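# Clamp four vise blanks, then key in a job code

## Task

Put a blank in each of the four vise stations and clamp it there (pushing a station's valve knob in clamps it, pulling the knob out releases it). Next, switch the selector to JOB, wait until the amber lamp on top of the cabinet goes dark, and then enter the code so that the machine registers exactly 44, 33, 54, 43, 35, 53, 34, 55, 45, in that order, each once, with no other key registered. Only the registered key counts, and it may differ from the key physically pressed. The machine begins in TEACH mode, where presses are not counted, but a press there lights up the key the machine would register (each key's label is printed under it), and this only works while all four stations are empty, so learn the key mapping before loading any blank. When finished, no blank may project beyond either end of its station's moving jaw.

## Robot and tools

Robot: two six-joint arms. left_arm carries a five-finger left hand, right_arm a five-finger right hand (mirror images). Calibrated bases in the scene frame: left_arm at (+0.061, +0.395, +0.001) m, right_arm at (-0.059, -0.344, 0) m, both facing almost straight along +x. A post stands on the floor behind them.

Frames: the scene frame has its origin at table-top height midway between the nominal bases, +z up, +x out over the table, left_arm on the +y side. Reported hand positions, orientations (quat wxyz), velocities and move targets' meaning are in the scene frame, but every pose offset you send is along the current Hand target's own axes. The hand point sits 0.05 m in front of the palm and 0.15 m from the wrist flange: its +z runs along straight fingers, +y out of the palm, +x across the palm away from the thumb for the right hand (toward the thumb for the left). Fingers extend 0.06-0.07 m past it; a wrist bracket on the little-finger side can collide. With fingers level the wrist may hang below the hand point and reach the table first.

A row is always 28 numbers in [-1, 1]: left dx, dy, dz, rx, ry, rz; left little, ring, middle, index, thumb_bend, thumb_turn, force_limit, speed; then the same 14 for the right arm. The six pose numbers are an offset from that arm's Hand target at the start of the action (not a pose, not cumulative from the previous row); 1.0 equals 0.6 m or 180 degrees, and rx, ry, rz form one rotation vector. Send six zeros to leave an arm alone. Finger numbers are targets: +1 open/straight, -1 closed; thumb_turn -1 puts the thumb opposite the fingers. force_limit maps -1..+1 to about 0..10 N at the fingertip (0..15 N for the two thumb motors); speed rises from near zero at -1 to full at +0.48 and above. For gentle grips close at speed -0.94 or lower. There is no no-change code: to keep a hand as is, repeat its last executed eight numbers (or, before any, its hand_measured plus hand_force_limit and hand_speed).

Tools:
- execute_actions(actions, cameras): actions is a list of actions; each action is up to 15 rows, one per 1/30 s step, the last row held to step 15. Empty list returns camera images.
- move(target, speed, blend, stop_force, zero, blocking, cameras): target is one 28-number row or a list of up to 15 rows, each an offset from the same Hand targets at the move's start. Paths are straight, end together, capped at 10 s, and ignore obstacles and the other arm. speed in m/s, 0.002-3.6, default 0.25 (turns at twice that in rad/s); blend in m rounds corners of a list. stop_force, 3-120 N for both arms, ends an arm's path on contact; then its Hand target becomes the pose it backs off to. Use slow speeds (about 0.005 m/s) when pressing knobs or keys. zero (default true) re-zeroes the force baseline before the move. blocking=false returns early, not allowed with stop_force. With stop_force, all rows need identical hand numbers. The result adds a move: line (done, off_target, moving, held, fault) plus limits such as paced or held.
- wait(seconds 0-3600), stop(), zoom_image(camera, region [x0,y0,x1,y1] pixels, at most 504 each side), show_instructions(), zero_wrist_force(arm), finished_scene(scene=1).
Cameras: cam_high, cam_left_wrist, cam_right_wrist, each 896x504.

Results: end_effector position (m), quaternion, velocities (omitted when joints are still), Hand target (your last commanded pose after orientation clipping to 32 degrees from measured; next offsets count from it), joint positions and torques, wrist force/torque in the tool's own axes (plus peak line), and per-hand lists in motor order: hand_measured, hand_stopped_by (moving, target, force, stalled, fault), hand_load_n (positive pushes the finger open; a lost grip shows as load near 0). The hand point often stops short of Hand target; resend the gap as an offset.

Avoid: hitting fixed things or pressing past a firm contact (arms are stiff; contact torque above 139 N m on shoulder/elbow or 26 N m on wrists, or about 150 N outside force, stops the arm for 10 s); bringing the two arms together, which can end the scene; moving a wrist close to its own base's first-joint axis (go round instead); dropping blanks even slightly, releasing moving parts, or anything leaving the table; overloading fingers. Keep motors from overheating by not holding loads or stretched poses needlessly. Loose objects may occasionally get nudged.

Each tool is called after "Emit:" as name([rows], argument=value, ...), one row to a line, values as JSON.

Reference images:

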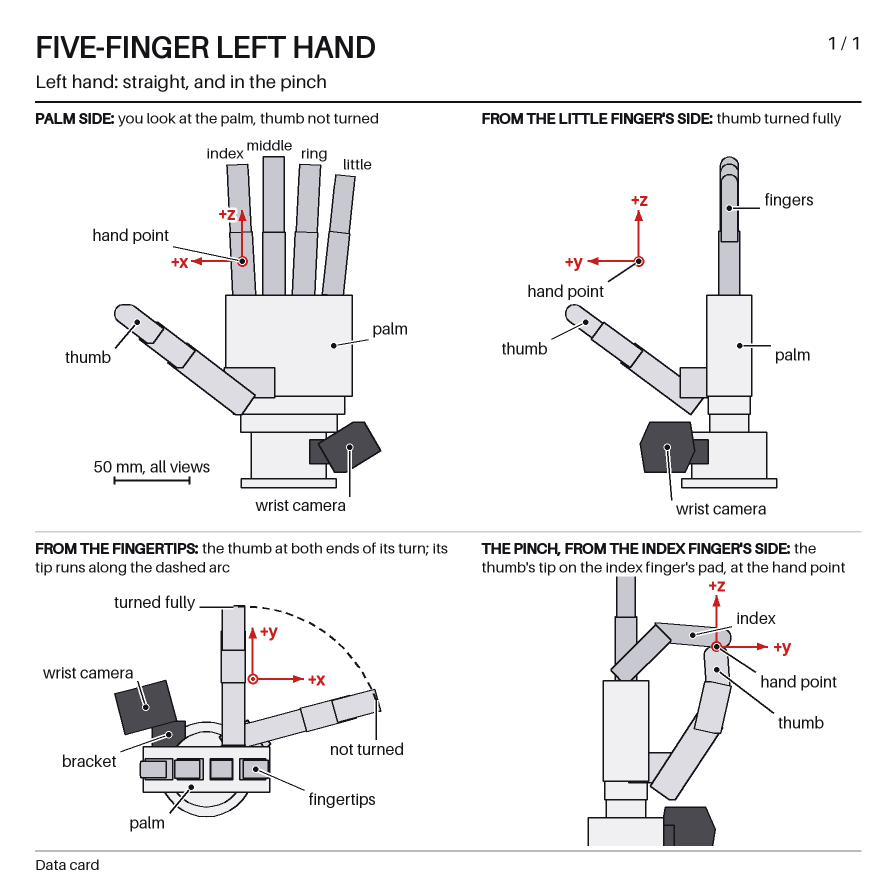

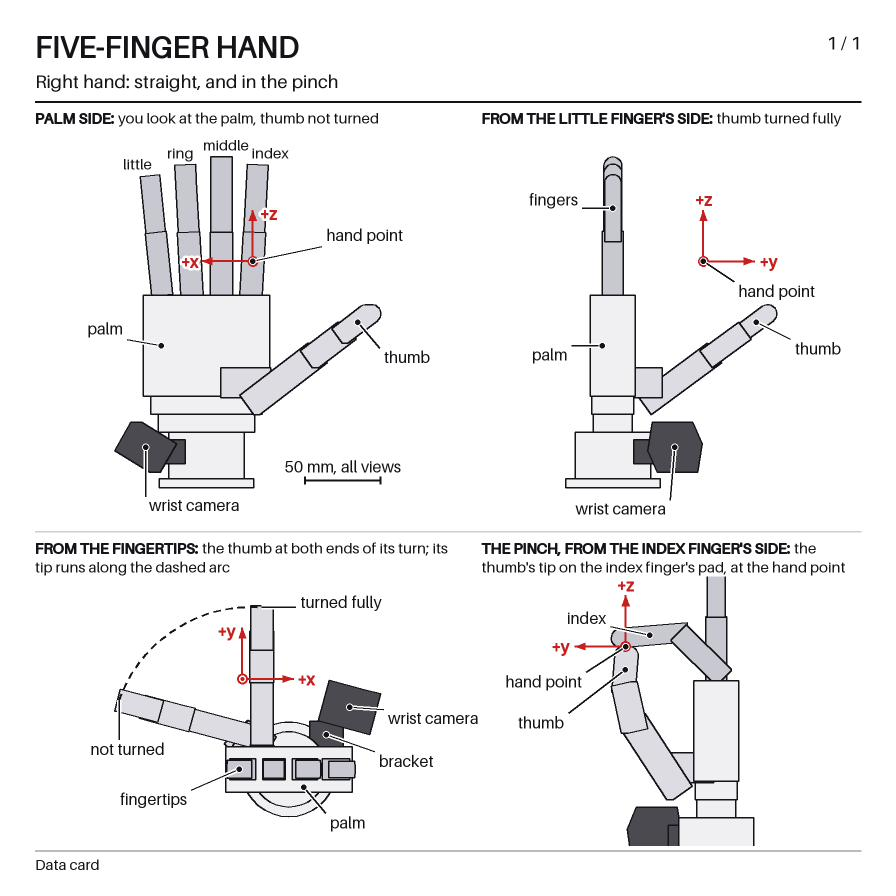

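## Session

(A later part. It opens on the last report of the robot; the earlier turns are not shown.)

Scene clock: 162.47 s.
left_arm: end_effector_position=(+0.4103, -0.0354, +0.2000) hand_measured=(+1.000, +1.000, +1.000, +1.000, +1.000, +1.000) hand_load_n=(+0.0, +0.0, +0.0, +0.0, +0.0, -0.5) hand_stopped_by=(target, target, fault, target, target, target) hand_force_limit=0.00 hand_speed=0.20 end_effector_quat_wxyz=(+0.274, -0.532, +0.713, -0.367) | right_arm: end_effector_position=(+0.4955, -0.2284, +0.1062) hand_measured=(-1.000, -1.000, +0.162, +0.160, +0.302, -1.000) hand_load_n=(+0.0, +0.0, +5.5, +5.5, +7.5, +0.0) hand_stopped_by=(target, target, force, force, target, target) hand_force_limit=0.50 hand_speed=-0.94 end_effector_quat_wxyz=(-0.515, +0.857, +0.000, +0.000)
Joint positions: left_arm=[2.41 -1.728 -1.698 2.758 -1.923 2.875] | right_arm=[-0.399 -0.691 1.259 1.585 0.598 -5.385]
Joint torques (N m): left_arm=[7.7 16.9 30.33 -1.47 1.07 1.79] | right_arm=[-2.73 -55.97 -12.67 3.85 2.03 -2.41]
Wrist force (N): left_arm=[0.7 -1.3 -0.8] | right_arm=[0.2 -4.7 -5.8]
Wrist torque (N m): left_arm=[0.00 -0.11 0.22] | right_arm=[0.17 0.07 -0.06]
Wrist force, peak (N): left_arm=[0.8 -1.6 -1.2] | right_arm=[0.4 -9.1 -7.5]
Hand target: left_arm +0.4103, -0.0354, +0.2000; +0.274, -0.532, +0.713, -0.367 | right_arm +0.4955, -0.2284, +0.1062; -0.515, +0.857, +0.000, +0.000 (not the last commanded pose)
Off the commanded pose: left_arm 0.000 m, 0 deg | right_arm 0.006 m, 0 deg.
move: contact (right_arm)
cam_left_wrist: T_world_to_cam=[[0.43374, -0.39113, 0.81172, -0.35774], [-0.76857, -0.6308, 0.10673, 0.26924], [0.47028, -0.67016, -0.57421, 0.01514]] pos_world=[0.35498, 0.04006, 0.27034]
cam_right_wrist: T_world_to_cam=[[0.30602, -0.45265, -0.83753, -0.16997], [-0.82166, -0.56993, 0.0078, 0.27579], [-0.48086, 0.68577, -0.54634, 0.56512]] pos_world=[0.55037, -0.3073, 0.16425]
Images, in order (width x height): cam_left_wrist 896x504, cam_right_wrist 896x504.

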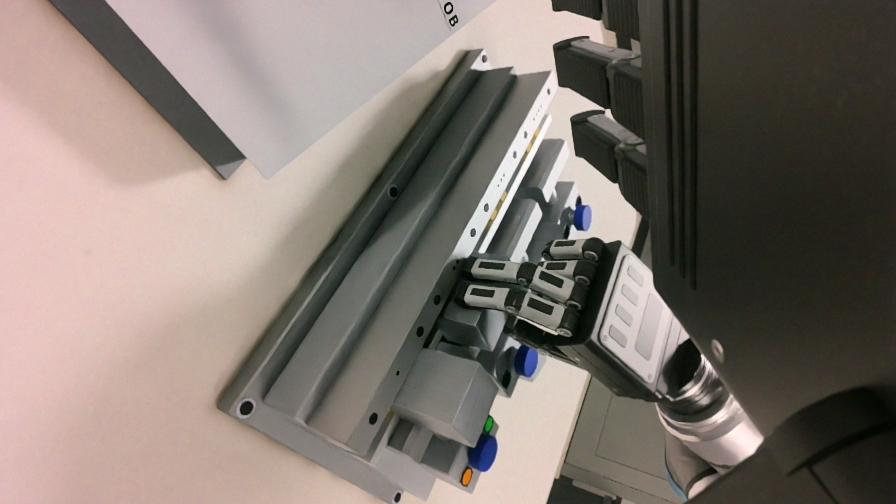

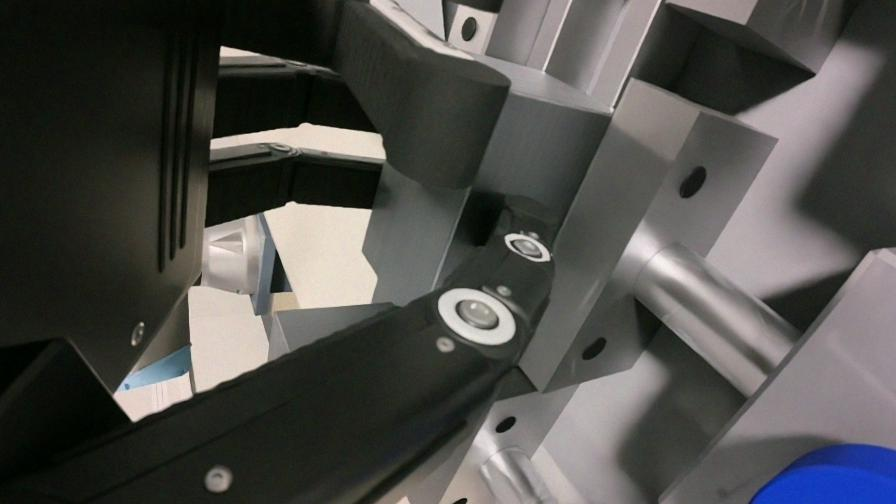

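Emit:
move(target=[0,0,0,0,0,0,1,1,1,1,1,1,0,0.2,0,-0.0029,-0.0016,0,0,0,-1,-1,-0.08,-0.08,0.3,-1,0.5,-0.94], speed=0.02)

Emit:
move(target=[0,0,0,0,0,0,1,1,1,1,1,1,0,0.2,0,-0.0094,0.0177,0,0,0,-1,-1,-0.08,-0.08,0.3,-1,0.5,-0.94], speed=0.01, stop_force=5, cameras=["cam_right_wrist","cam_left_wrist"])

Emit:
zoom_image(camera="cam_left_wrist", region=[400, 240, 520, 390])

Scene clock: 163.17 s.
left_arm: end_effector_position=(+0.4103, -0.0354, +0.2000) hand_measured=(+1.000, +1.000, +1.000, +1.000, +1.000, +1.000) hand_load_n=(+0.0, +0.0, +0.0, +0.0, +0.0, -0.5) hand_stopped_by=(target, target, fault, target, target, target) hand_force_limit=0.00 hand_speed=0.20 end_effector_quat_wxyz=(+0.274, -0.532, +0.713, -0.367) | right_arm: end_effector_position=(+0.4955, -0.2284, +0.1081) hand_measured=(-1.000, -1.000, +0.162, +0.160, +0.302, -1.000) hand_load_n=(+0.0, +0.0, +6.0, +5.0, +8.5, +0.0) hand_stopped_by=(target, target, force, force, target, target) hand_force_limit=0.50 hand_speed=-0.94 end_effector_quat_wxyz=(-0.515, +0.857, +0.000, +0.000)
Joint positions: left_arm=[2.41 -1.728 -1.698 2.758 -1.923 2.875] | right_arm=[-0.399 -0.693 1.259 1.589 0.598 -5.385]
Joint torques (N m): left_arm=[7.52 16.84 30.3 -1.52 0.94 1.78] | right_arm=[-4.52 -60.31 -28.73 5.35 0.41 -2.28]
Wrist force (N): left_arm=[0.9 -1.2 -1.0] | right_arm=[-0.2 3.5 0.8]
Wrist torque (N m): left_arm=[0.03 -0.15 0.22] | right_arm=[0.37 -0.07 0.10]
Wrist force, peak (N): left_arm=[0.8 -1.7 -0.8] | right_arm=[0.3 -4.7 -5.8]
Hand target: left_arm +0.4103, -0.0354, +0.2000; +0.274, -0.532, +0.713, -0.367 | right_arm +0.4955, -0.2284, +0.1082; -0.515, +0.857, +0.000, +0.000
Off the commanded pose: left_arm 0.000 m, 0 deg | right_arm 0.000 m, 0 deg.
move: done

Scene clock: 165.33 s.
left_arm: end_effector_position=(+0.4103, -0.0354, +0.2000) hand_measured=(+1.000, +1.000, +1.000, +1.000, +1.000, +1.000) hand_load_n=(+0.0, +0.0, +0.0, +0.0, +0.0, +0.0) hand_stopped_by=(target, target, fault, target, target, target) hand_force_limit=0.00 hand_speed=0.20 end_effector_quat_wxyz=(+0.274, -0.532, +0.713, -0.367) | right_arm: end_effector_position=(+0.4955, -0.2206, +0.1082) hand_measured=(-1.000, -1.000, +0.162, +0.160, +0.302, -1.000) hand_load_n=(+0.0, +0.0, +6.0, +5.0, +8.0, +0.0) hand_stopped_by=(target, target, force, force, target, target) hand_force_limit=0.50 hand_speed=-0.94 end_effector_quat_wxyz=(-0.515, +0.857, +0.000, +0.000)
Joint positions: left_arm=[2.41 -1.728 -1.698 2.758 -1.923 2.875] | right_arm=[-0.387 -0.695 1.259 1.575 0.591 -5.366]
Joint torques (N m): left_arm=[7.35 17.02 30.58 -1.55 1.03 1.78] | right_arm=[-6.25 -39.4 -17.19 5.29 1.23 -2.4]
Wrist force (N): left_arm=[0.8 -1.0 -1.1] | right_arm=[0.0 2.6 0.9]
Wrist torque (N m): left_arm=[0.07 -0.11 0.21] | right_arm=[0.18 -0.10 0.08]
Wrist force, peak (N): left_arm=[0.7 -1.6 -1.1] | right_arm=[-0.1 5.5 -5.5]
Hand target: left_arm +0.4103, -0.0354, +0.2000; +0.274, -0.532, +0.713, -0.367 | right_arm +0.4955, -0.2206, +0.1082; -0.515, +0.857, +0.000, +0.000 (not the last commanded pose)
Off the commanded pose: left_arm 0.000 m, 0 deg | right_arm 0.004 m, 0 deg.
move: contact (right_arm)
cam_left_wrist: T_world_to_cam=[[0.43374, -0.39113, 0.81172, -0.35774], [-0.76857, -0.6308, 0.10673, 0.26924], [0.47028, -0.67016, -0.57421, 0.01514]] pos_world=[0.35498, 0.04006, 0.27034]
cam_right_wrist: T_world_to_cam=[[0.30602, -0.45265, -0.83753, -0.16476], [-0.82166, -0.56993, 0.0078, 0.28022], [-0.48086, 0.68577, -0.54634, 0.56087]] pos_world=[0.55037, -0.2995, 0.16625]
Images, in order (width x height): cam_left_wrist 896x504, cam_right_wrist 896x504.

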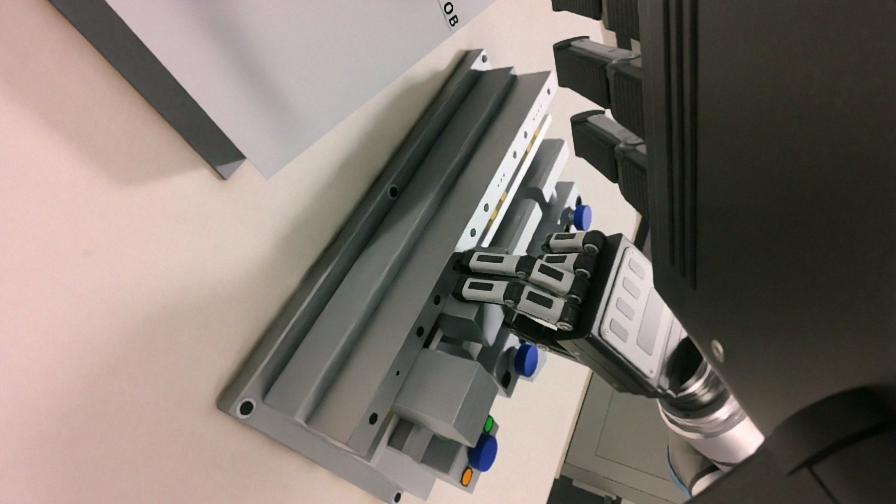

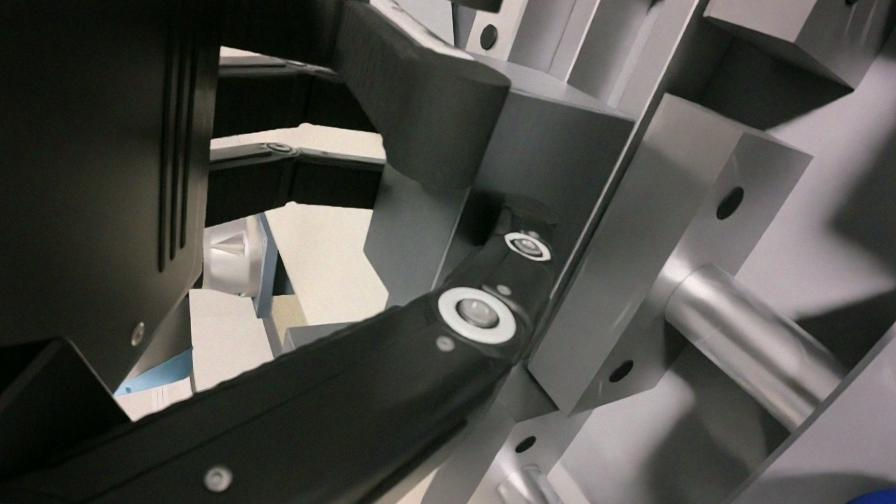

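Scaled by 3.360 from the camera's image (finer frame: 1280x720).

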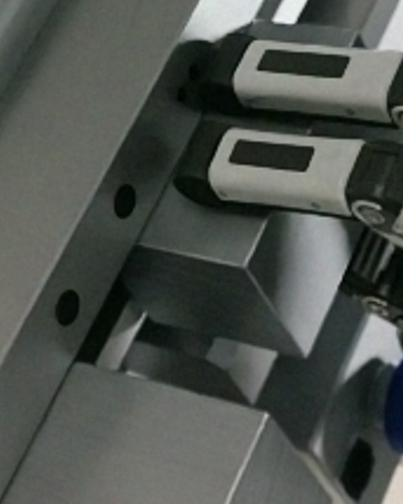

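Emit:
move(target=[0,0,0,0,0,0,1,1,1,1,1,1,0,0.2,0,0.0088,0.0047,0,0,0,-1,-1,-0.08,-0.08,0.3,-1,0.5,-0.94], speed=0.008, stop_force=5)

Emit:
move(target=[0,0,0,0,0,0,1,1,1,1,1,1,0,0.2,0,0,0,0,0,0,-1,-1,0.5,0.5,0.3,-1,0.5,-0.85], cameras=["cam_right_wrist","cam_left_wrist"])

Emit:
zoom_image(camera="cam_left_wrist", region=[400, 240, 520, 390])

Scene clock: 166.93 s.
left_arm: end_effector_position=(+0.4103, -0.0354, +0.2000) hand_measured=(+1.000, +1.000, +1.000, +1.000, +1.000, +1.000) hand_load_n=(+0.0, +0.0, +0.0, +0.0, +0.0, +0.0) hand_stopped_by=(target, target, fault, target, target, target) hand_force_limit=0.00 hand_speed=0.20 end_effector_quat_wxyz=(+0.274, -0.532, +0.713, -0.367) | right_arm: end_effector_position=(+0.4956, -0.2206, +0.1068) hand_measured=(-1.000, -1.000, +0.162, +0.160, +0.302, -1.000) hand_load_n=(+0.0, +0.0, +5.5, +5.0, +8.0, +0.0) hand_stopped_by=(target, target, force, force, target, target) hand_force_limit=0.50 hand_speed=-0.94 end_effector_quat_wxyz=(-0.515, +0.857, +0.000, +0.000)
Joint positions: left_arm=[2.41 -1.728 -1.698 2.758 -1.923 2.875] | right_arm=[-0.387 -0.694 1.259 1.573 0.591 -5.366]
Joint torques (N m): left_arm=[7.26 17.08 30.77 -1.54 1.02 1.77] | right_arm=[-1.92 -58.55 -23.93 4.68 1.3 -2.14]
Wrist force (N): left_arm=[1.0 -1.1 -0.4] | right_arm=[0.6 -1.2 -1.5]
Wrist torque (N m): left_arm=[0.01 -0.13 0.22] | right_arm=[0.26 -0.07 0.01]
Wrist force, peak (N): left_arm=[0.9 -1.7 -0.9] | right_arm=[0.2 -7.4 -5.0]
Hand target: left_arm +0.4103, -0.0354, +0.2000; +0.274, -0.532, +0.713, -0.367 | right_arm +0.4956, -0.2206, +0.1068; -0.515, +0.857, +0.000, +0.000 (not the last commanded pose)
Off the commanded pose: left_arm 0.000 m, 0 deg | right_arm 0.005 m, 0 deg.
move: contact (right_arm)

Scene clock: 168.03 s.
left_arm: end_effector_position=(+0.4103, -0.0354, +0.2000) hand_measured=(+1.000, +1.000, +1.000, +1.000, +1.000, +1.000) hand_load_n=(+0.0, +0.0, +0.0, +0.0, +0.0, -0.5) hand_stopped_by=(target, target, fault, target, target, target) hand_force_limit=0.00 hand_speed=0.20 end_effector_quat_wxyz=(+0.274, -0.532, +0.713, -0.367) | right_arm: end_effector_position=(+0.4956, -0.2206, +0.1068) hand_measured=(-1.000, -1.000, +0.500, +0.500, +0.302, -1.000) hand_load_n=(+0.0, +0.0, +0.0, +0.0, +5.5, -0.5) hand_stopped_by=(target, target, target, target, target, target) hand_force_limit=0.50 hand_speed=-0.85 end_effector_quat_wxyz=(-0.515, +0.857, +0.000, +0.000)
Joint positions: left_arm=[2.41 -1.728 -1.698 2.758 -1.923 2.875] | right_arm=[-0.387 -0.694 1.259 1.573 0.591 -5.366]
Joint torques (N m): left_arm=[7.39 16.37 30.16 -1.45 1.05 1.72] | right_arm=[7.79 -54.2 -24.89 4.66 -2.64 -2.32]
Wrist force (N): left_arm=[0.7 -1.3 -0.7] | right_arm=[-0.3 5.2 -8.0]
Wrist torque (N m): left_arm=[0.00 -0.10 0.21] | right_arm=[0.52 0.10 0.12]
Wrist force, peak (N): left_arm=[0.8 -1.8 -0.8] | right_arm=[-0.2 4.3 -9.5]
Hand target: left_arm +0.4103, -0.0354, +0.2000; +0.274, -0.532, +0.713, -0.367 | right_arm +0.4956, -0.2206, +0.1068; -0.515, +0.857, +0.000, +0.000
Off the commanded pose: left_arm 0.000 m, 0 deg | right_arm 0.000 m, 0 deg.
move: done
cam_left_wrist: T_world_to_cam=[[0.43374, -0.39113, 0.81172, -0.35774], [-0.76857, -0.6308, 0.10673, 0.26924], [0.47028, -0.67016, -0.57421, 0.01514]] pos_world=[0.35498, 0.04006, 0.27034]
cam_right_wrist: T_world_to_cam=[[0.30606, -0.45271, -0.83748, -0.16598], [-0.82166, -0.56993, 0.0078, 0.28024], [-0.48084, 0.68573, -0.54641, 0.56009]] pos_world=[0.55037, -0.2995, 0.16485]
Images, in order (width x height): cam_left_wrist 896x504, cam_right_wrist 896x504.

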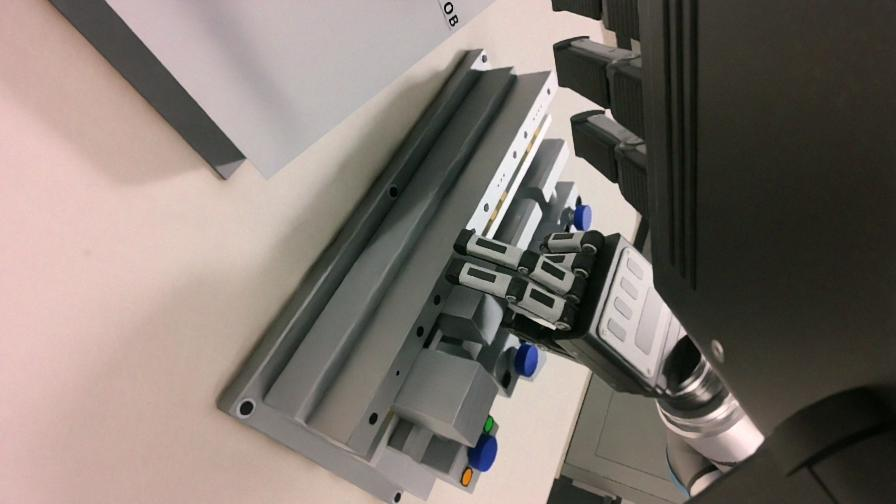

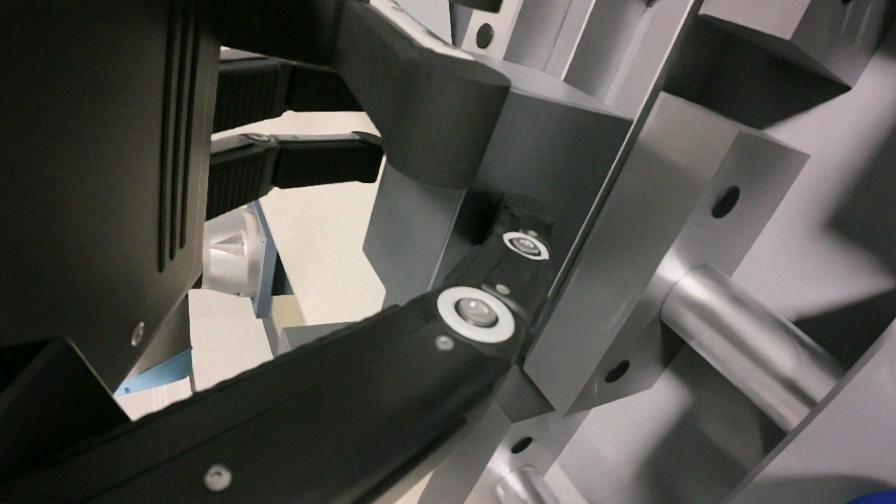

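Scaled by 3.360 from the camera's image (finer frame: 1280x720).

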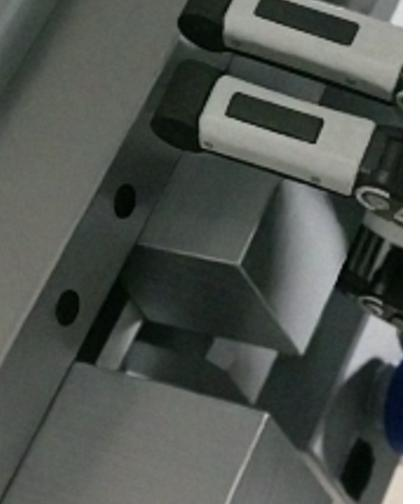

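Emit:
move([
  [0,0,0,0,0,0,1,1,1,1,1,1,0,0.2,0,0.0031,-0.0059,0,0,0,-1,-1,0.5,0.5,0.3,-1,0.5,-0.85],
  [0,0,0,0,0,0,1,1,1,1,1,1,0,0.2,0,-0.1294,-0.0763,0,0,0,-1,-1,0.5,0.5,0.3,-1,0.5,-0.85],
  [0,0,0,0,0,0,1,1,1,1,1,1,0,0.2,-0.0227,0.0608,-0.3213,-0.1778,0,0,-1,-1,0.5,0.5,0.3,-1,0.5,-0.85],
], speed=[0.03, 0.12, 0.15], blend=[0, 0.03, 0])

Emit:
move(target=[0,0,0,0,0,0,1,1,1,1,1,1,0,0.2,0,0,0,0,0,0,-1,-1,1,-1,1,-1,0.2,0.2], cameras=["cam_right_wrist","cam_left_wrist"])

Emit:
zoom_image(camera="cam_left_wrist", region=[400, 240, 640, 440])

Scene clock: 174.27 s.
left_arm: end_effector_position=(+0.4103, -0.0354, +0.2000) hand_measured=(+1.000, +1.000, +1.000, +1.000, +1.000, +1.000) hand_load_n=(+0.0, +0.0, +0.0, +0.0, +0.0, +0.0) hand_stopped_by=(target, target, fault, target, target, target) hand_force_limit=0.00 hand_speed=0.20 end_effector_quat_wxyz=(+0.274, -0.532, +0.713, -0.367) | right_arm: end_effector_position=(+0.4819, -0.4078, +0.1653) hand_measured=(-1.000, -1.000, +0.500, +0.500, +0.300, -1.000) hand_load_n=(+0.0, +0.0, +0.0, +0.0, +0.0, +0.0) hand_stopped_by=(target, target, target, target, target, target) hand_force_limit=0.50 hand_speed=-0.85 end_effector_quat_wxyz=(-0.259, +0.966, +0.000, +0.000)
Joint positions: left_arm=[2.41 -1.728 -1.698 2.758 -1.923 2.875] | right_arm=[-0.504 -0.83 1.058 1.595 1.108 -5.236]
Joint torques (N m): left_arm=[7.57 16.96 30.25 -1.53 1.12 1.73] | right_arm=[-5.92 -59.51 -31.86 0.57 2.06 1.95]
Wrist force (N): left_arm=[0.8 -1.2 -1.0] | right_arm=[0.4 1.0 0.0]
Wrist torque (N m): left_arm=[0.03 -0.12 0.22] | right_arm=[0.09 -0.09 0.06]
Wrist force, peak (N): left_arm=[1.0 -1.6 -1.1] | right_arm=[-0.4 5.2 -8.3]
Hand target: left_arm +0.4103, -0.0354, +0.2000; +0.274, -0.532, +0.713, -0.367 | right_arm +0.4819, -0.4079, +0.1653; -0.258, +0.966, +0.000, +0.000
Off the commanded pose: left_arm 0.000 m, 0 deg | right_arm 0.000 m, 0 deg.
move: done

Scene clock: 175.03 s.
left_arm: end_effector_position=(+0.4103, -0.0354, +0.2000) hand_measured=(+1.000, +1.000, +1.000, +1.000, +1.000, +1.000) hand_load_n=(+0.0, +0.0, +0.0, +0.0, +0.0, +0.0) hand_stopped_by=(target, target, fault, target, target, target) hand_force_limit=0.00 hand_speed=0.20 end_effector_quat_wxyz=(+0.274, -0.532, +0.713, -0.367) | right_arm: end_effector_position=(+0.4819, -0.4079, +0.1653) hand_measured=(-1.000, -1.000, +1.000, -1.000, +1.000, -1.000) hand_load_n=(+0.0, +0.0, +0.0, +0.0, +0.0, +0.0) hand_stopped_by=(target, target, target, target, target, target) hand_force_limit=0.20 hand_speed=0.20 end_effector_quat_wxyz=(-0.258, +0.966, +0.000, +0.000)
Joint positions: left_arm=[2.41 -1.728 -1.698 2.758 -1.923 2.875] | right_arm=[-0.504 -0.83 1.058 1.595 1.108 -5.236]
Joint torques (N m): left_arm=[7.33 16.97 29.94 -1.55 1.17 1.74] | right_arm=[-5.6 -58.16 -31.92 0.71 2.09 1.98]
Wrist force (N): left_arm=[0.6 -1.3 -1.1] | right_arm=[0.1 1.2 -0.1]
Wrist torque (N m): left_arm=[0.03 -0.11 0.21] | right_arm=[0.14 -0.04 0.05]
Wrist force, peak (N): left_arm=[1.0 -1.7 -0.7] | right_arm=[0.0 1.4 0.0]
Hand target: left_arm +0.4103, -0.0354, +0.2000; +0.274, -0.532, +0.713, -0.367 | right_arm +0.4819, -0.4079, +0.1653; -0.258, +0.966, +0.000, +0.000
Off the commanded pose: left_arm 0.000 m, 0 deg | right_arm 0.000 m, 0 deg.
move: done
cam_left_wrist: T_world_to_cam=[[0.43374, -0.39113, 0.81172, -0.35774], [-0.76857, -0.6308, 0.10673, 0.26924], [0.47028, -0.67016, -0.57421, 0.01514]] pos_world=[0.35498, 0.04006, 0.27034]
cam_right_wrist: T_world_to_cam=[[0.30615, -0.82766, -0.47037, -0.41129], [-0.82139, -0.47943, 0.30899, 0.14886], [-0.48125, 0.29175, -0.82661, 0.59966]] pos_world=[0.53677, -0.444, 0.25623]
Images, in order (width x height): cam_left_wrist 896x504, cam_right_wrist 896x504.

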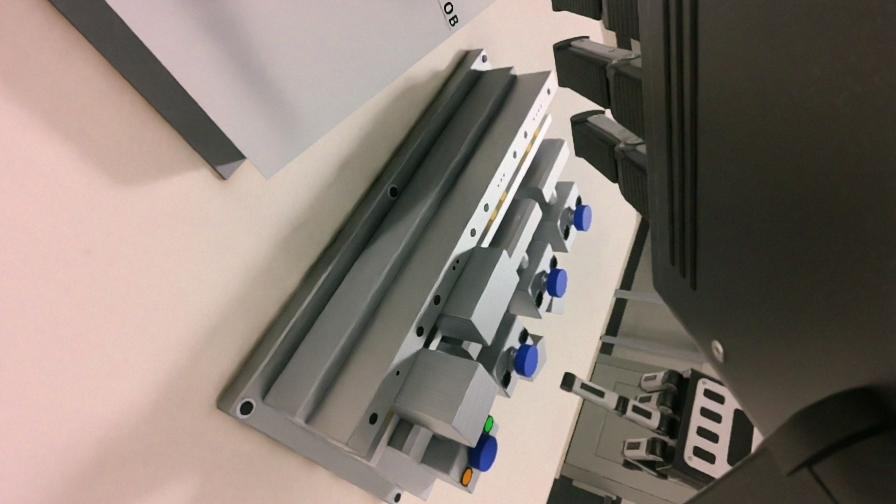

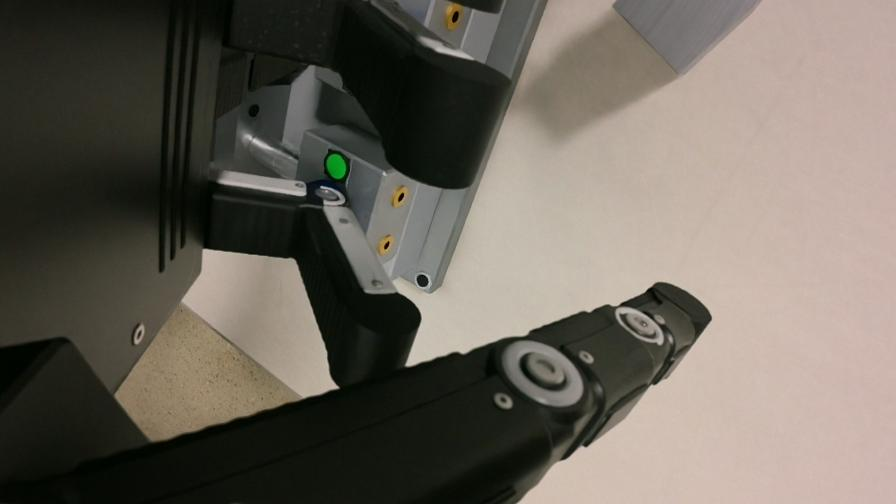

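Scaled by 2.100 from the camera's image (finer frame: 1280x720).

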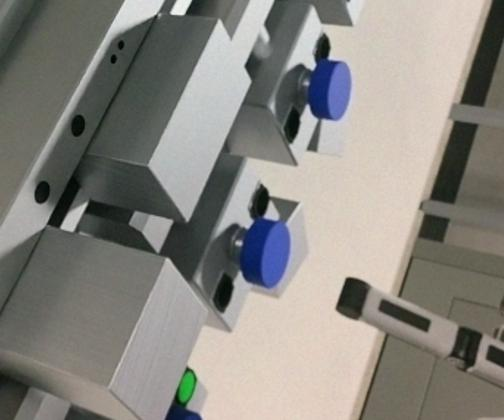

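Emit:
move(target=[0,0,0,0,0,0,1,1,1,1,1,1,0,0.2, 0,0.015,0.026,0,0,0,-1,-1,1,-1,1,-1,0.2,0.2], speed=0.05, cameras=["cam_left_wrist","cam_right_wrist"])

Emit:
zoom_image(camera="cam_left_wrist", region=[400, 240, 640, 440])

Scene clock: 176.80 s.
left_arm: end_effector_position=(+0.4103, -0.0354, +0.2000) hand_measured=(+1.000, +1.000, +1.000, +1.000, +1.000, +1.000) hand_load_n=(+0.5, +0.0, +0.0, +0.0, +0.0, +0.0) hand_stopped_by=(target, target, fault, target, target, target) hand_force_limit=0.00 hand_speed=0.20 end_effector_quat_wxyz=(+0.274, -0.532, +0.713, -0.367) | right_arm: end_effector_position=(+0.4819, -0.4079, +0.1474) hand_measured=(-1.000, -1.000, +1.000, -1.000, +1.000, -1.000) hand_load_n=(+0.0, +0.0, +0.0, +0.0, -0.5, +0.0) hand_stopped_by=(target, target, target, target, target, target) hand_force_limit=0.20 hand_speed=0.20 end_effector_quat_wxyz=(-0.258, +0.966, +0.000, +0.000)
Joint positions: left_arm=[2.41 -1.728 -1.698 2.758 -1.923 2.875] | right_arm=[-0.504 -0.818 1.085 1.557 1.108 -5.236]
Joint torques (N m): left_arm=[7.68 16.39 30.01 -1.52 1.1 1.74] | right_arm=[-5.61 -37.54 -5.84 0.76 1.3 -0.41]
Wrist force (N): left_arm=[1.0 -1.4 -0.8] | right_arm=[0.3 1.4 -0.2]
Wrist torque (N m): left_arm=[-0.01 -0.15 0.24] | right_arm=[0.16 -0.08 0.06]
Wrist force, peak (N): left_arm=[1.0 -1.7 -0.8] | right_arm=[0.4 1.5 -0.1]
Hand target: left_arm +0.4103, -0.0354, +0.2000; +0.274, -0.532, +0.713, -0.367 | right_arm +0.4819, -0.4079, +0.1473; -0.258, +0.966, +0.000, +0.000
Off the commanded pose: left_arm 0.000 m, 0 deg | right_arm 0.000 m, 0 deg.
move: done
cam_left_wrist: T_world_to_cam=[[0.43374, -0.39113, 0.81172, -0.35774], [-0.76857, -0.6308, 0.10673, 0.26924], [0.47028, -0.67016, -0.57421, 0.01514]] pos_world=[0.35498, 0.04006, 0.27034]
cam_right_wrist: T_world_to_cam=[[0.30615, -0.82766, -0.47037, -0.41966], [-0.82139, -0.47943, 0.30899, 0.15436], [-0.48125, 0.29175, -0.82661, 0.58495]] pos_world=[0.53677, -0.444, 0.23843]

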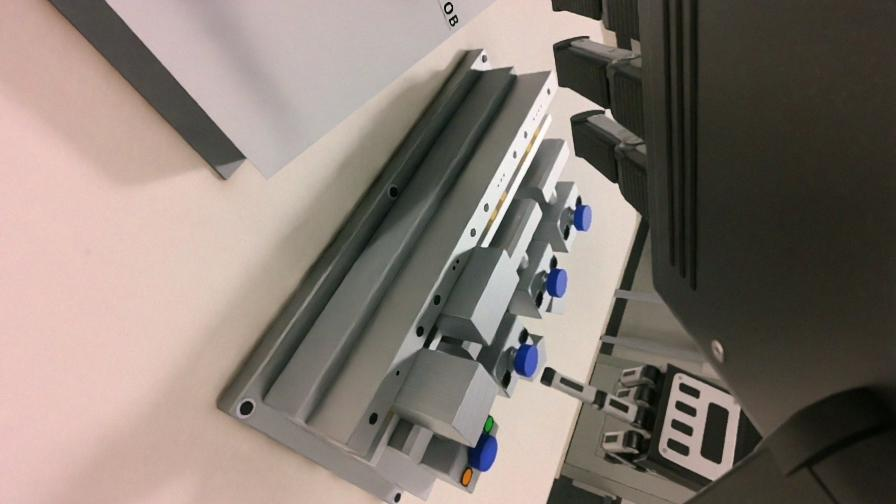

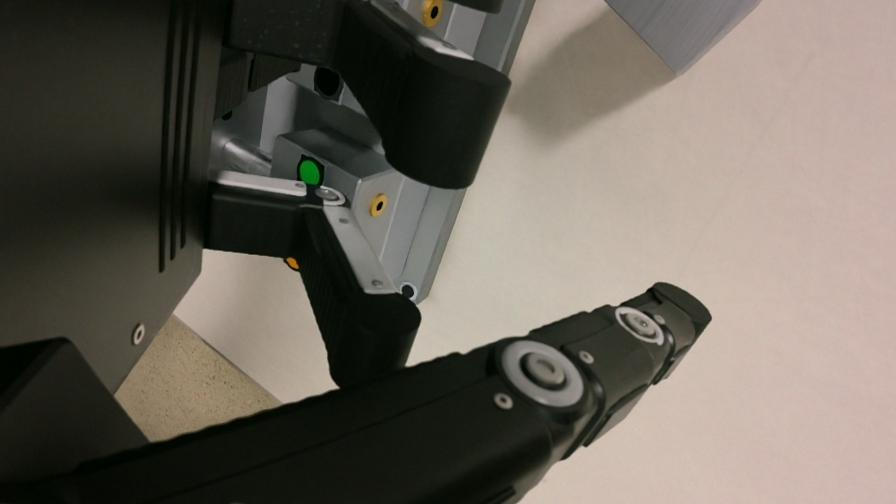

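Scaled by 2.100 from the camera's image (finer frame: 1280x720).

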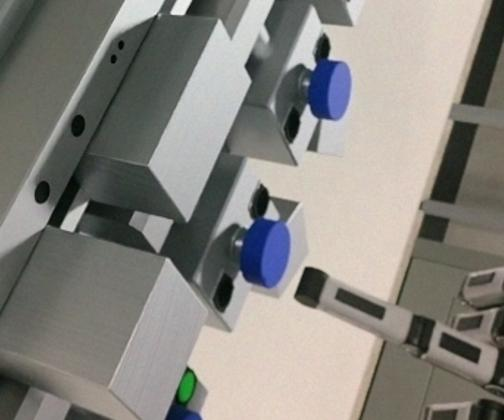

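Emit:
move(target=[0,0,0,0,0,0,1,1,1,1,1,1,0,0.2, 0,0.0158,0.0273,0,0,0,-1,-1,1,-1,1,-1,0.2,0.2], speed=0.01, stop_force=20, cameras=["cam_left_wrist"])

Emit:
zoom_image(camera="cam_left_wrist", region=[400, 240, 640, 440])

Scene clock: 179.97 s.
left_arm: end_effector_position=(+0.4103, -0.0354, +0.2000) hand_measured=(+1.000, +1.000, +1.000, +1.000, +1.000, +1.000) hand_load_n=(+0.0, +0.0, +0.0, +0.0, +0.0, +0.0) hand_stopped_by=(target, target, fault, target, target, target) hand_force_limit=0.00 hand_speed=0.20 end_effector_quat_wxyz=(+0.274, -0.532, +0.713, -0.367) | right_arm: end_effector_position=(+0.4818, -0.4079, +0.1298) hand_measured=(-1.000, -1.000, +1.000, -1.000, +1.000, -1.000) hand_load_n=(+0.0, +0.0, +0.0, +0.0, +0.0, +0.0) hand_stopped_by=(target, target, target, target, target, target) hand_force_limit=0.20 hand_speed=0.20 end_effector_quat_wxyz=(-0.258, +0.966, +0.000, +0.000)
Joint positions: left_arm=[2.41 -1.728 -1.698 2.758 -1.923 2.875] | right_arm=[-0.504 -0.805 1.108 1.52 1.108 -5.236]
Joint torques (N m): left_arm=[7.4 17.34 30.4 -1.42 1.12 1.7] | right_arm=[3.4 -49.16 -25.58 2.57 1.76 -1.37]
Wrist force (N): left_arm=[0.8 -1.4 -0.8] | right_arm=[1.0 -0.8 -23.0]
Wrist torque (N m): left_arm=[-0.01 -0.13 0.23] | right_arm=[1.55 0.52 0.04]
Wrist force, peak (N): left_arm=[0.9 -1.8 -1.0] | right_arm=[0.9 -3.8 -29.3]
Hand target: left_arm +0.4103, -0.0354, +0.2000; +0.274, -0.532, +0.713, -0.367 | right_arm +0.4818, -0.4079, +0.1298; -0.258, +0.966, +0.000, +0.000 (not the last commanded pose)
Off the commanded pose: left_arm 0.000 m, 0 deg | right_arm 0.001 m, 0 deg.
move: contact (right_arm)
cam_left_wrist: T_world_to_cam=[[0.43374, -0.39113, 0.81172, -0.35774], [-0.76857, -0.6308, 0.10673, 0.26924], [0.47028, -0.67016, -0.57421, 0.01514]] pos_world=[0.35498, 0.04006, 0.27034]

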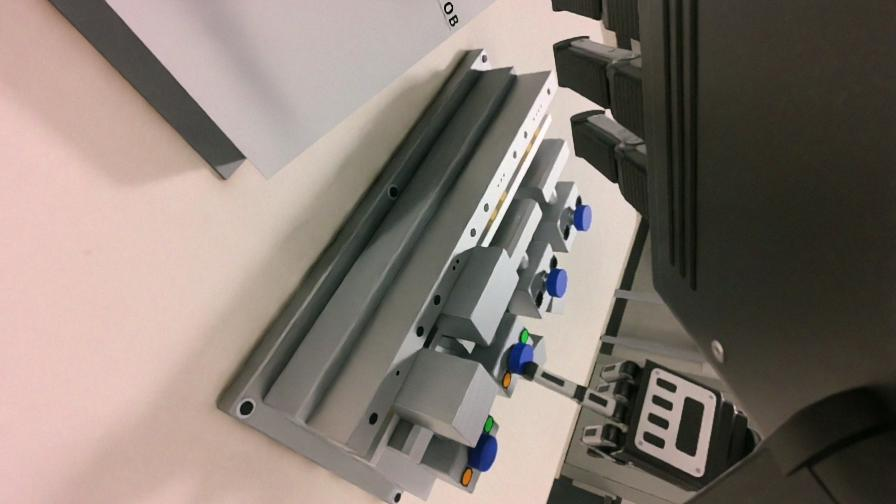

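Scaled by 2.100 from the camera's image (finer frame: 1280x720).

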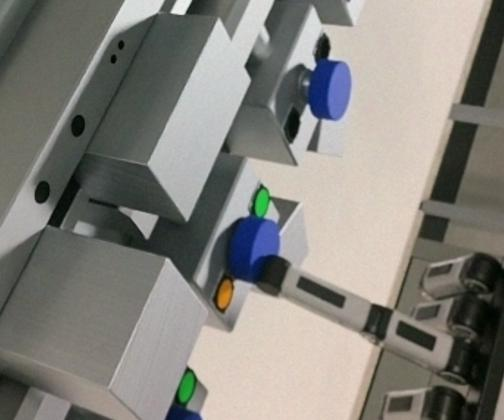

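Emit:
move([
  [0,0,0,0,0,0,1,1,1,1,1,1,0,0.2, 0,-0.0583,-0.101,0,0,0,-1,-1,1,-1,1,-1,0.2,0.2],
  [0,0,0,0,0,0,1,1,1,1,1,1,0,0.2, -0.0367,-0.0949,-0.1377,0,0.3,0.5196,-1,-1,1,-1,1,-1,0.2,0.2],
], speed=[0.08, 0.3], blend=0.01, cameras=["cam_right_wrist", "cam_high"])

Scene clock: 185.00 s.
left_arm: end_effector_position=(+0.4103, -0.0354, +0.2000) hand_measured=(+1.000, +1.000, +1.000, +1.000, +1.000, +1.000) hand_load_n=(+0.0, +0.0, +0.0, +0.0, +0.0, +0.0) hand_stopped_by=(target, target, fault, target, target, target) hand_force_limit=0.00 hand_speed=0.20 end_effector_quat_wxyz=(+0.274, -0.532, +0.713, -0.367) | right_arm: end_effector_position=(+0.4599, -0.3999, +0.2298) hand_measured=(-1.000, -1.000, +1.000, -1.000, +1.000, -1.000) hand_load_n=(+0.0, +0.0, -0.5, +0.0, +0.0, +0.0) hand_stopped_by=(target, target, target, target, target, target) hand_force_limit=0.20 hand_speed=0.20 end_effector_quat_wxyz=(+0.152, -0.568, +0.781, -0.210)
Joint positions: left_arm=[2.41 -1.728 -1.698 2.758 -1.923 2.875] | right_arm=[-0.487 -1.283 1.395 0.939 1.506 -3.257]
Joint torques (N m): left_arm=[7.07 17.26 29.09 -1.5 1.04 1.69] | right_arm=[7.36 -44.43 -8.55 3.45 2.96 2.06]
Wrist force (N): left_arm=[0.6 -1.5 -1.0] | right_arm=[0.5 2.3 -0.5]
Wrist torque (N m): left_arm=[-0.02 -0.11 0.22] | right_arm=[0.39 -0.11 0.07]
Wrist force, peak (N): left_arm=[1.0 -1.7 -1.1] | right_arm=[1.1 -0.6 -23.0]
Hand target: left_arm +0.4103, -0.0354, +0.2000; +0.274, -0.532, +0.713, -0.367 | right_arm +0.4599, -0.3999, +0.2298; +0.152, -0.568, +0.782, -0.209
Off the commanded pose: left_arm 0.000 m, 0 deg | right_arm 0.000 m, 0 deg.
move: done
cam_right_wrist: T_world_to_cam=[[-0.88177, -0.03649, -0.47027, 0.4951], [-0.20246, 0.92977, 0.30747, 0.39393], [0.42602, 0.36633, -0.82723, 0.2528]] pos_world=[0.40862, -0.4408, 0.32083]
Images, in order (width x height): cam_high 896x504, cam_right_wrist 896x504.

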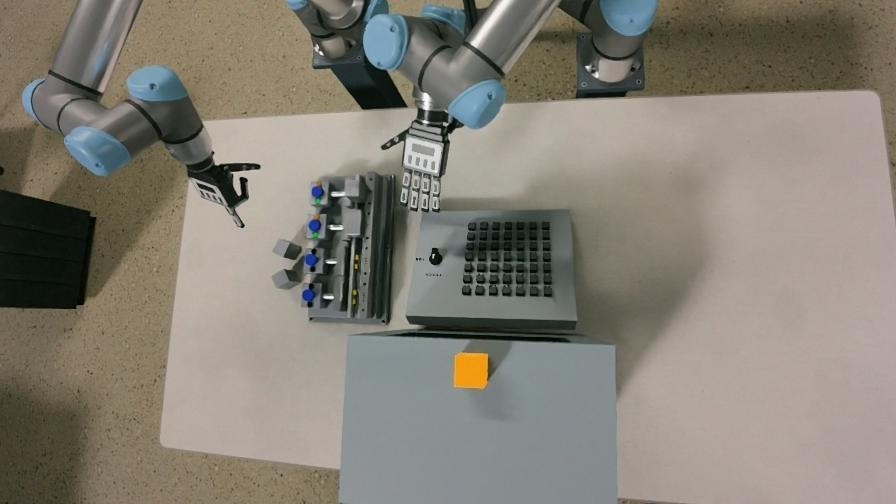

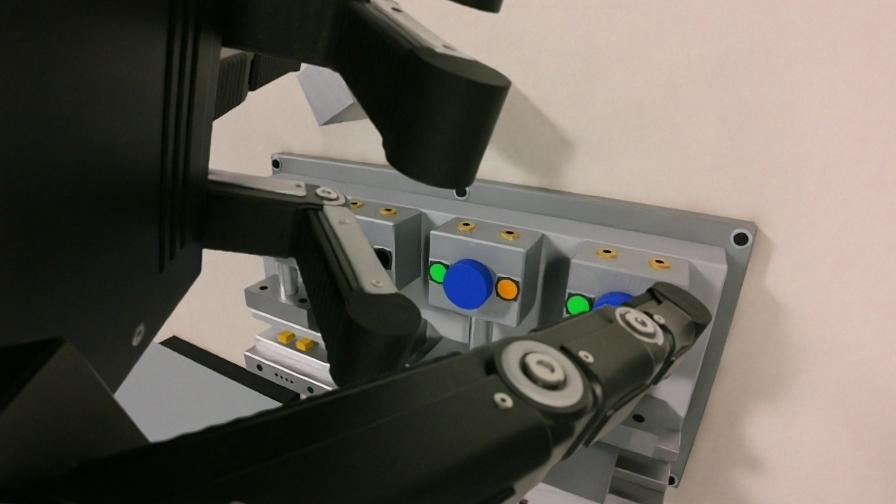

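Emit:
move(target=[0,0,0,0,0,0,1,1,1,1,1,1,0,0.2, -0.0048,-0.0343,0.0775,0.1889,0,0,-1,-1,0.4,0.4,0.3,-1,0.2,0.2], speed=0.25, cameras=["cam_right_wrist"])

Scene clock: 187.07 s.
left_arm: end_effector_position=(+0.4103, -0.0354, +0.2000) hand_measured=(+1.000, +1.000, +1.000, +1.000, +1.000, +1.000) hand_load_n=(+0.0, +0.0, +0.0, +0.0, +0.0, +0.0) hand_stopped_by=(target, target, fault, target, target, target) hand_force_limit=0.00 hand_speed=0.20 end_effector_quat_wxyz=(+0.274, -0.532, +0.713, -0.367) | right_arm: end_effector_position=(+0.4998, -0.4099, +0.1998) hand_measured=(-1.000, -1.000, +0.400, +0.400, +0.300, -1.000) hand_load_n=(+0.0, +0.0, +0.0, +0.0, +0.0, +0.0) hand_stopped_by=(target, target, target, target, target, target) hand_force_limit=0.20 hand_speed=0.20 end_effector_quat_wxyz=(+0.311, -0.499, +0.686, -0.429)
Joint positions: left_arm=[2.41 -1.728 -1.698 2.758 -1.923 2.875] | right_arm=[-0.511 -1.542 1.891 0.11 1.431 -3.212]
Joint torques (N m): left_arm=[7.25 17.26 29.66 -1.44 1.15 1.72] | right_arm=[-6.51 -33.31 -7.09 -2.41 -2.85 1.89]
Wrist force (N): left_arm=[0.8 -1.2 -0.6] | right_arm=[0.2 1.7 0.1]
Wrist torque (N m): left_arm=[0.00 -0.12 0.22] | right_arm=[0.34 -0.11 0.04]
Wrist force, peak (N): left_arm=[1.0 -1.4 -1.0] | right_arm=[0.5 2.4 -0.2]
Hand target: left_arm +0.4103, -0.0354, +0.2000; +0.274, -0.532, +0.713, -0.367 | right_arm +0.4998, -0.4099, +0.1998; +0.311, -0.499, +0.686, -0.429
Off the commanded pose: left_arm 0.000 m, 0 deg | right_arm 0.000 m, 0 deg.
move: done
cam_right_wrist: T_world_to_cam=[[-0.49749, -0.16169, -0.85227, 0.34871], [-0.28807, 0.95751, -0.0135, 0.53874], [0.81824, 0.2388, -0.52293, -0.09441]] pos_world=[0.40593, -0.43693, 0.2551]

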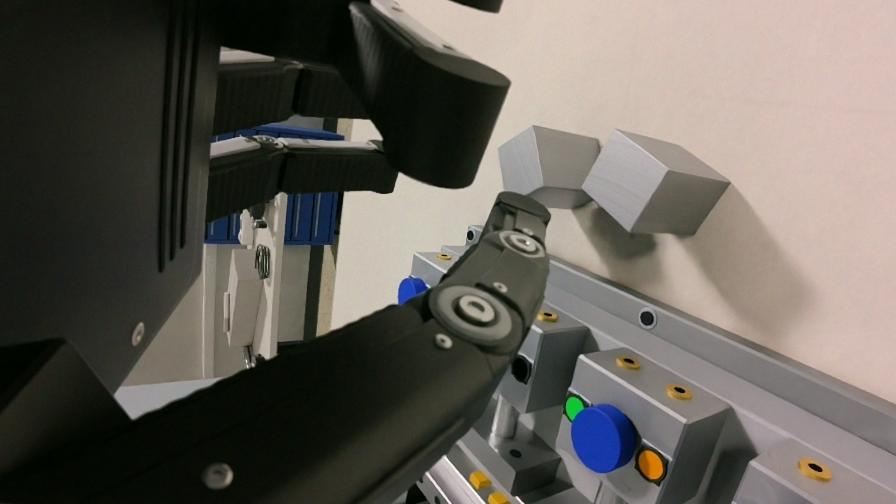

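Emit:
zoom_image(camera="cam_right_wrist", region=[460, 90, 760, 270])

Scaled by 1.680 from the camera's image (finer frame: 1280x720).

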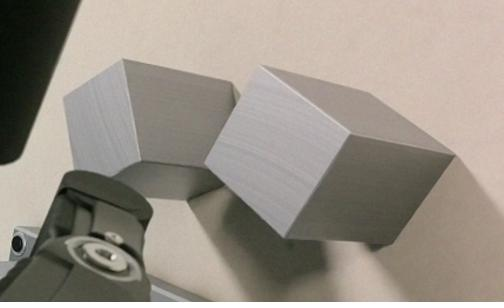

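Emit:
move(target=[0,0,0,0,0,0,1,1,1,1,1,1,0,0.2, -0.0224,0.0825,0.1342,0,0.01998,0.00973,-1,-1,0.4,0.4,0.3,-1,0.2,0.2], speed=0.2, cameras=["cam_right_wrist", "cam_left_wrist"])

Scene clock: 189.27 s.
left_arm: end_effector_position=(+0.4103, -0.0354, +0.2000) hand_measured=(+1.000, +1.000, +1.000, +1.000, +1.000, +1.000) hand_load_n=(+0.0, +0.0, +0.0, +0.0, +0.0, +0.0) hand_stopped_by=(target, target, fault, target, target, target) hand_force_limit=0.00 hand_speed=0.20 end_effector_quat_wxyz=(+0.274, -0.532, +0.713, -0.367) | right_arm: end_effector_position=(+0.5520, -0.4128, +0.1200) hand_measured=(-1.000, -1.000, +0.400, +0.400, +0.300, -1.000) hand_load_n=(+0.0, +0.0, +0.0, +0.0, +0.0, +0.0) hand_stopped_by=(target, target, target, target, target, target) hand_force_limit=0.20 hand_speed=0.20 end_effector_quat_wxyz=(+0.296, -0.474, +0.703, -0.439)
Joint positions: left_arm=[2.41 -1.728 -1.698 2.758 -1.923 2.875] | right_arm=[-0.422 -1.33 1.87 -0.086 1.574 -3.141]
Joint torques (N m): left_arm=[7.17 16.94 29.47 -1.48 1.03 1.67] | right_arm=[7.01 -20.56 -31.54 -2.57 2.79 1.98]
Wrist force (N): left_arm=[0.8 -1.3 -0.8] | right_arm=[-0.2 1.3 -0.3]
Wrist torque (N m): left_arm=[0.00 -0.12 0.22] | right_arm=[0.28 -0.02 0.01]
Wrist force, peak (N): left_arm=[0.8 -1.6 -1.1] | right_arm=[-0.3 2.0 0.6]
Hand target: left_arm +0.4103, -0.0354, +0.2000; +0.274, -0.532, +0.713, -0.367 | right_arm +0.5521, -0.4128, +0.1200; +0.296, -0.474, +0.703, -0.439
Off the commanded pose: left_arm 0.000 m, 0 deg | right_arm 0.000 m, 0 deg.
move: done
cam_left_wrist: T_world_to_cam=[[0.43374, -0.39113, 0.81172, -0.35774], [-0.76857, -0.6308, 0.10673, 0.26924], [0.47028, -0.67016, -0.57421, 0.01514]] pos_world=[0.35498, 0.04006, 0.27034]
cam_right_wrist: T_world_to_cam=[[-0.50732, -0.12677, -0.85238, 0.32619], [-0.22071, 0.97524, -0.01369, 0.52574], [0.83302, 0.18118, -0.52274, -0.2101]] pos_world=[0.45653, -0.43331, 0.1754]
Images, in order (width x height): cam_left_wrist 896x504, cam_right_wrist 896x504.

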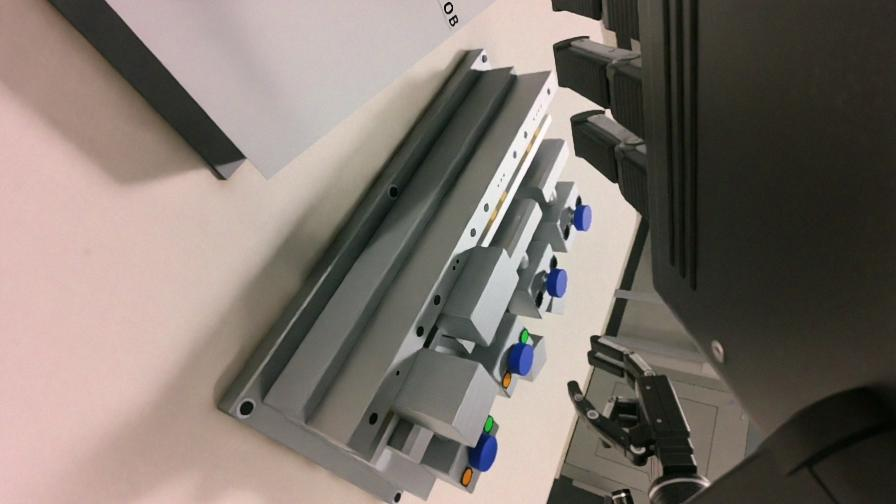

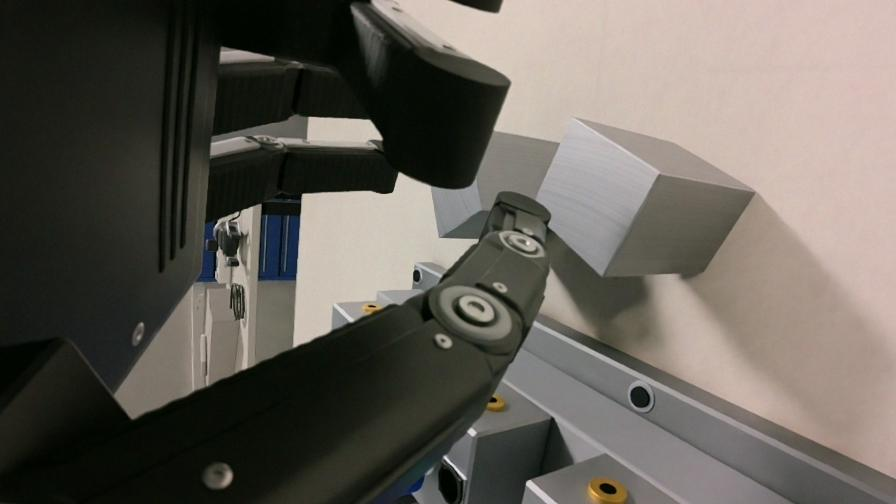

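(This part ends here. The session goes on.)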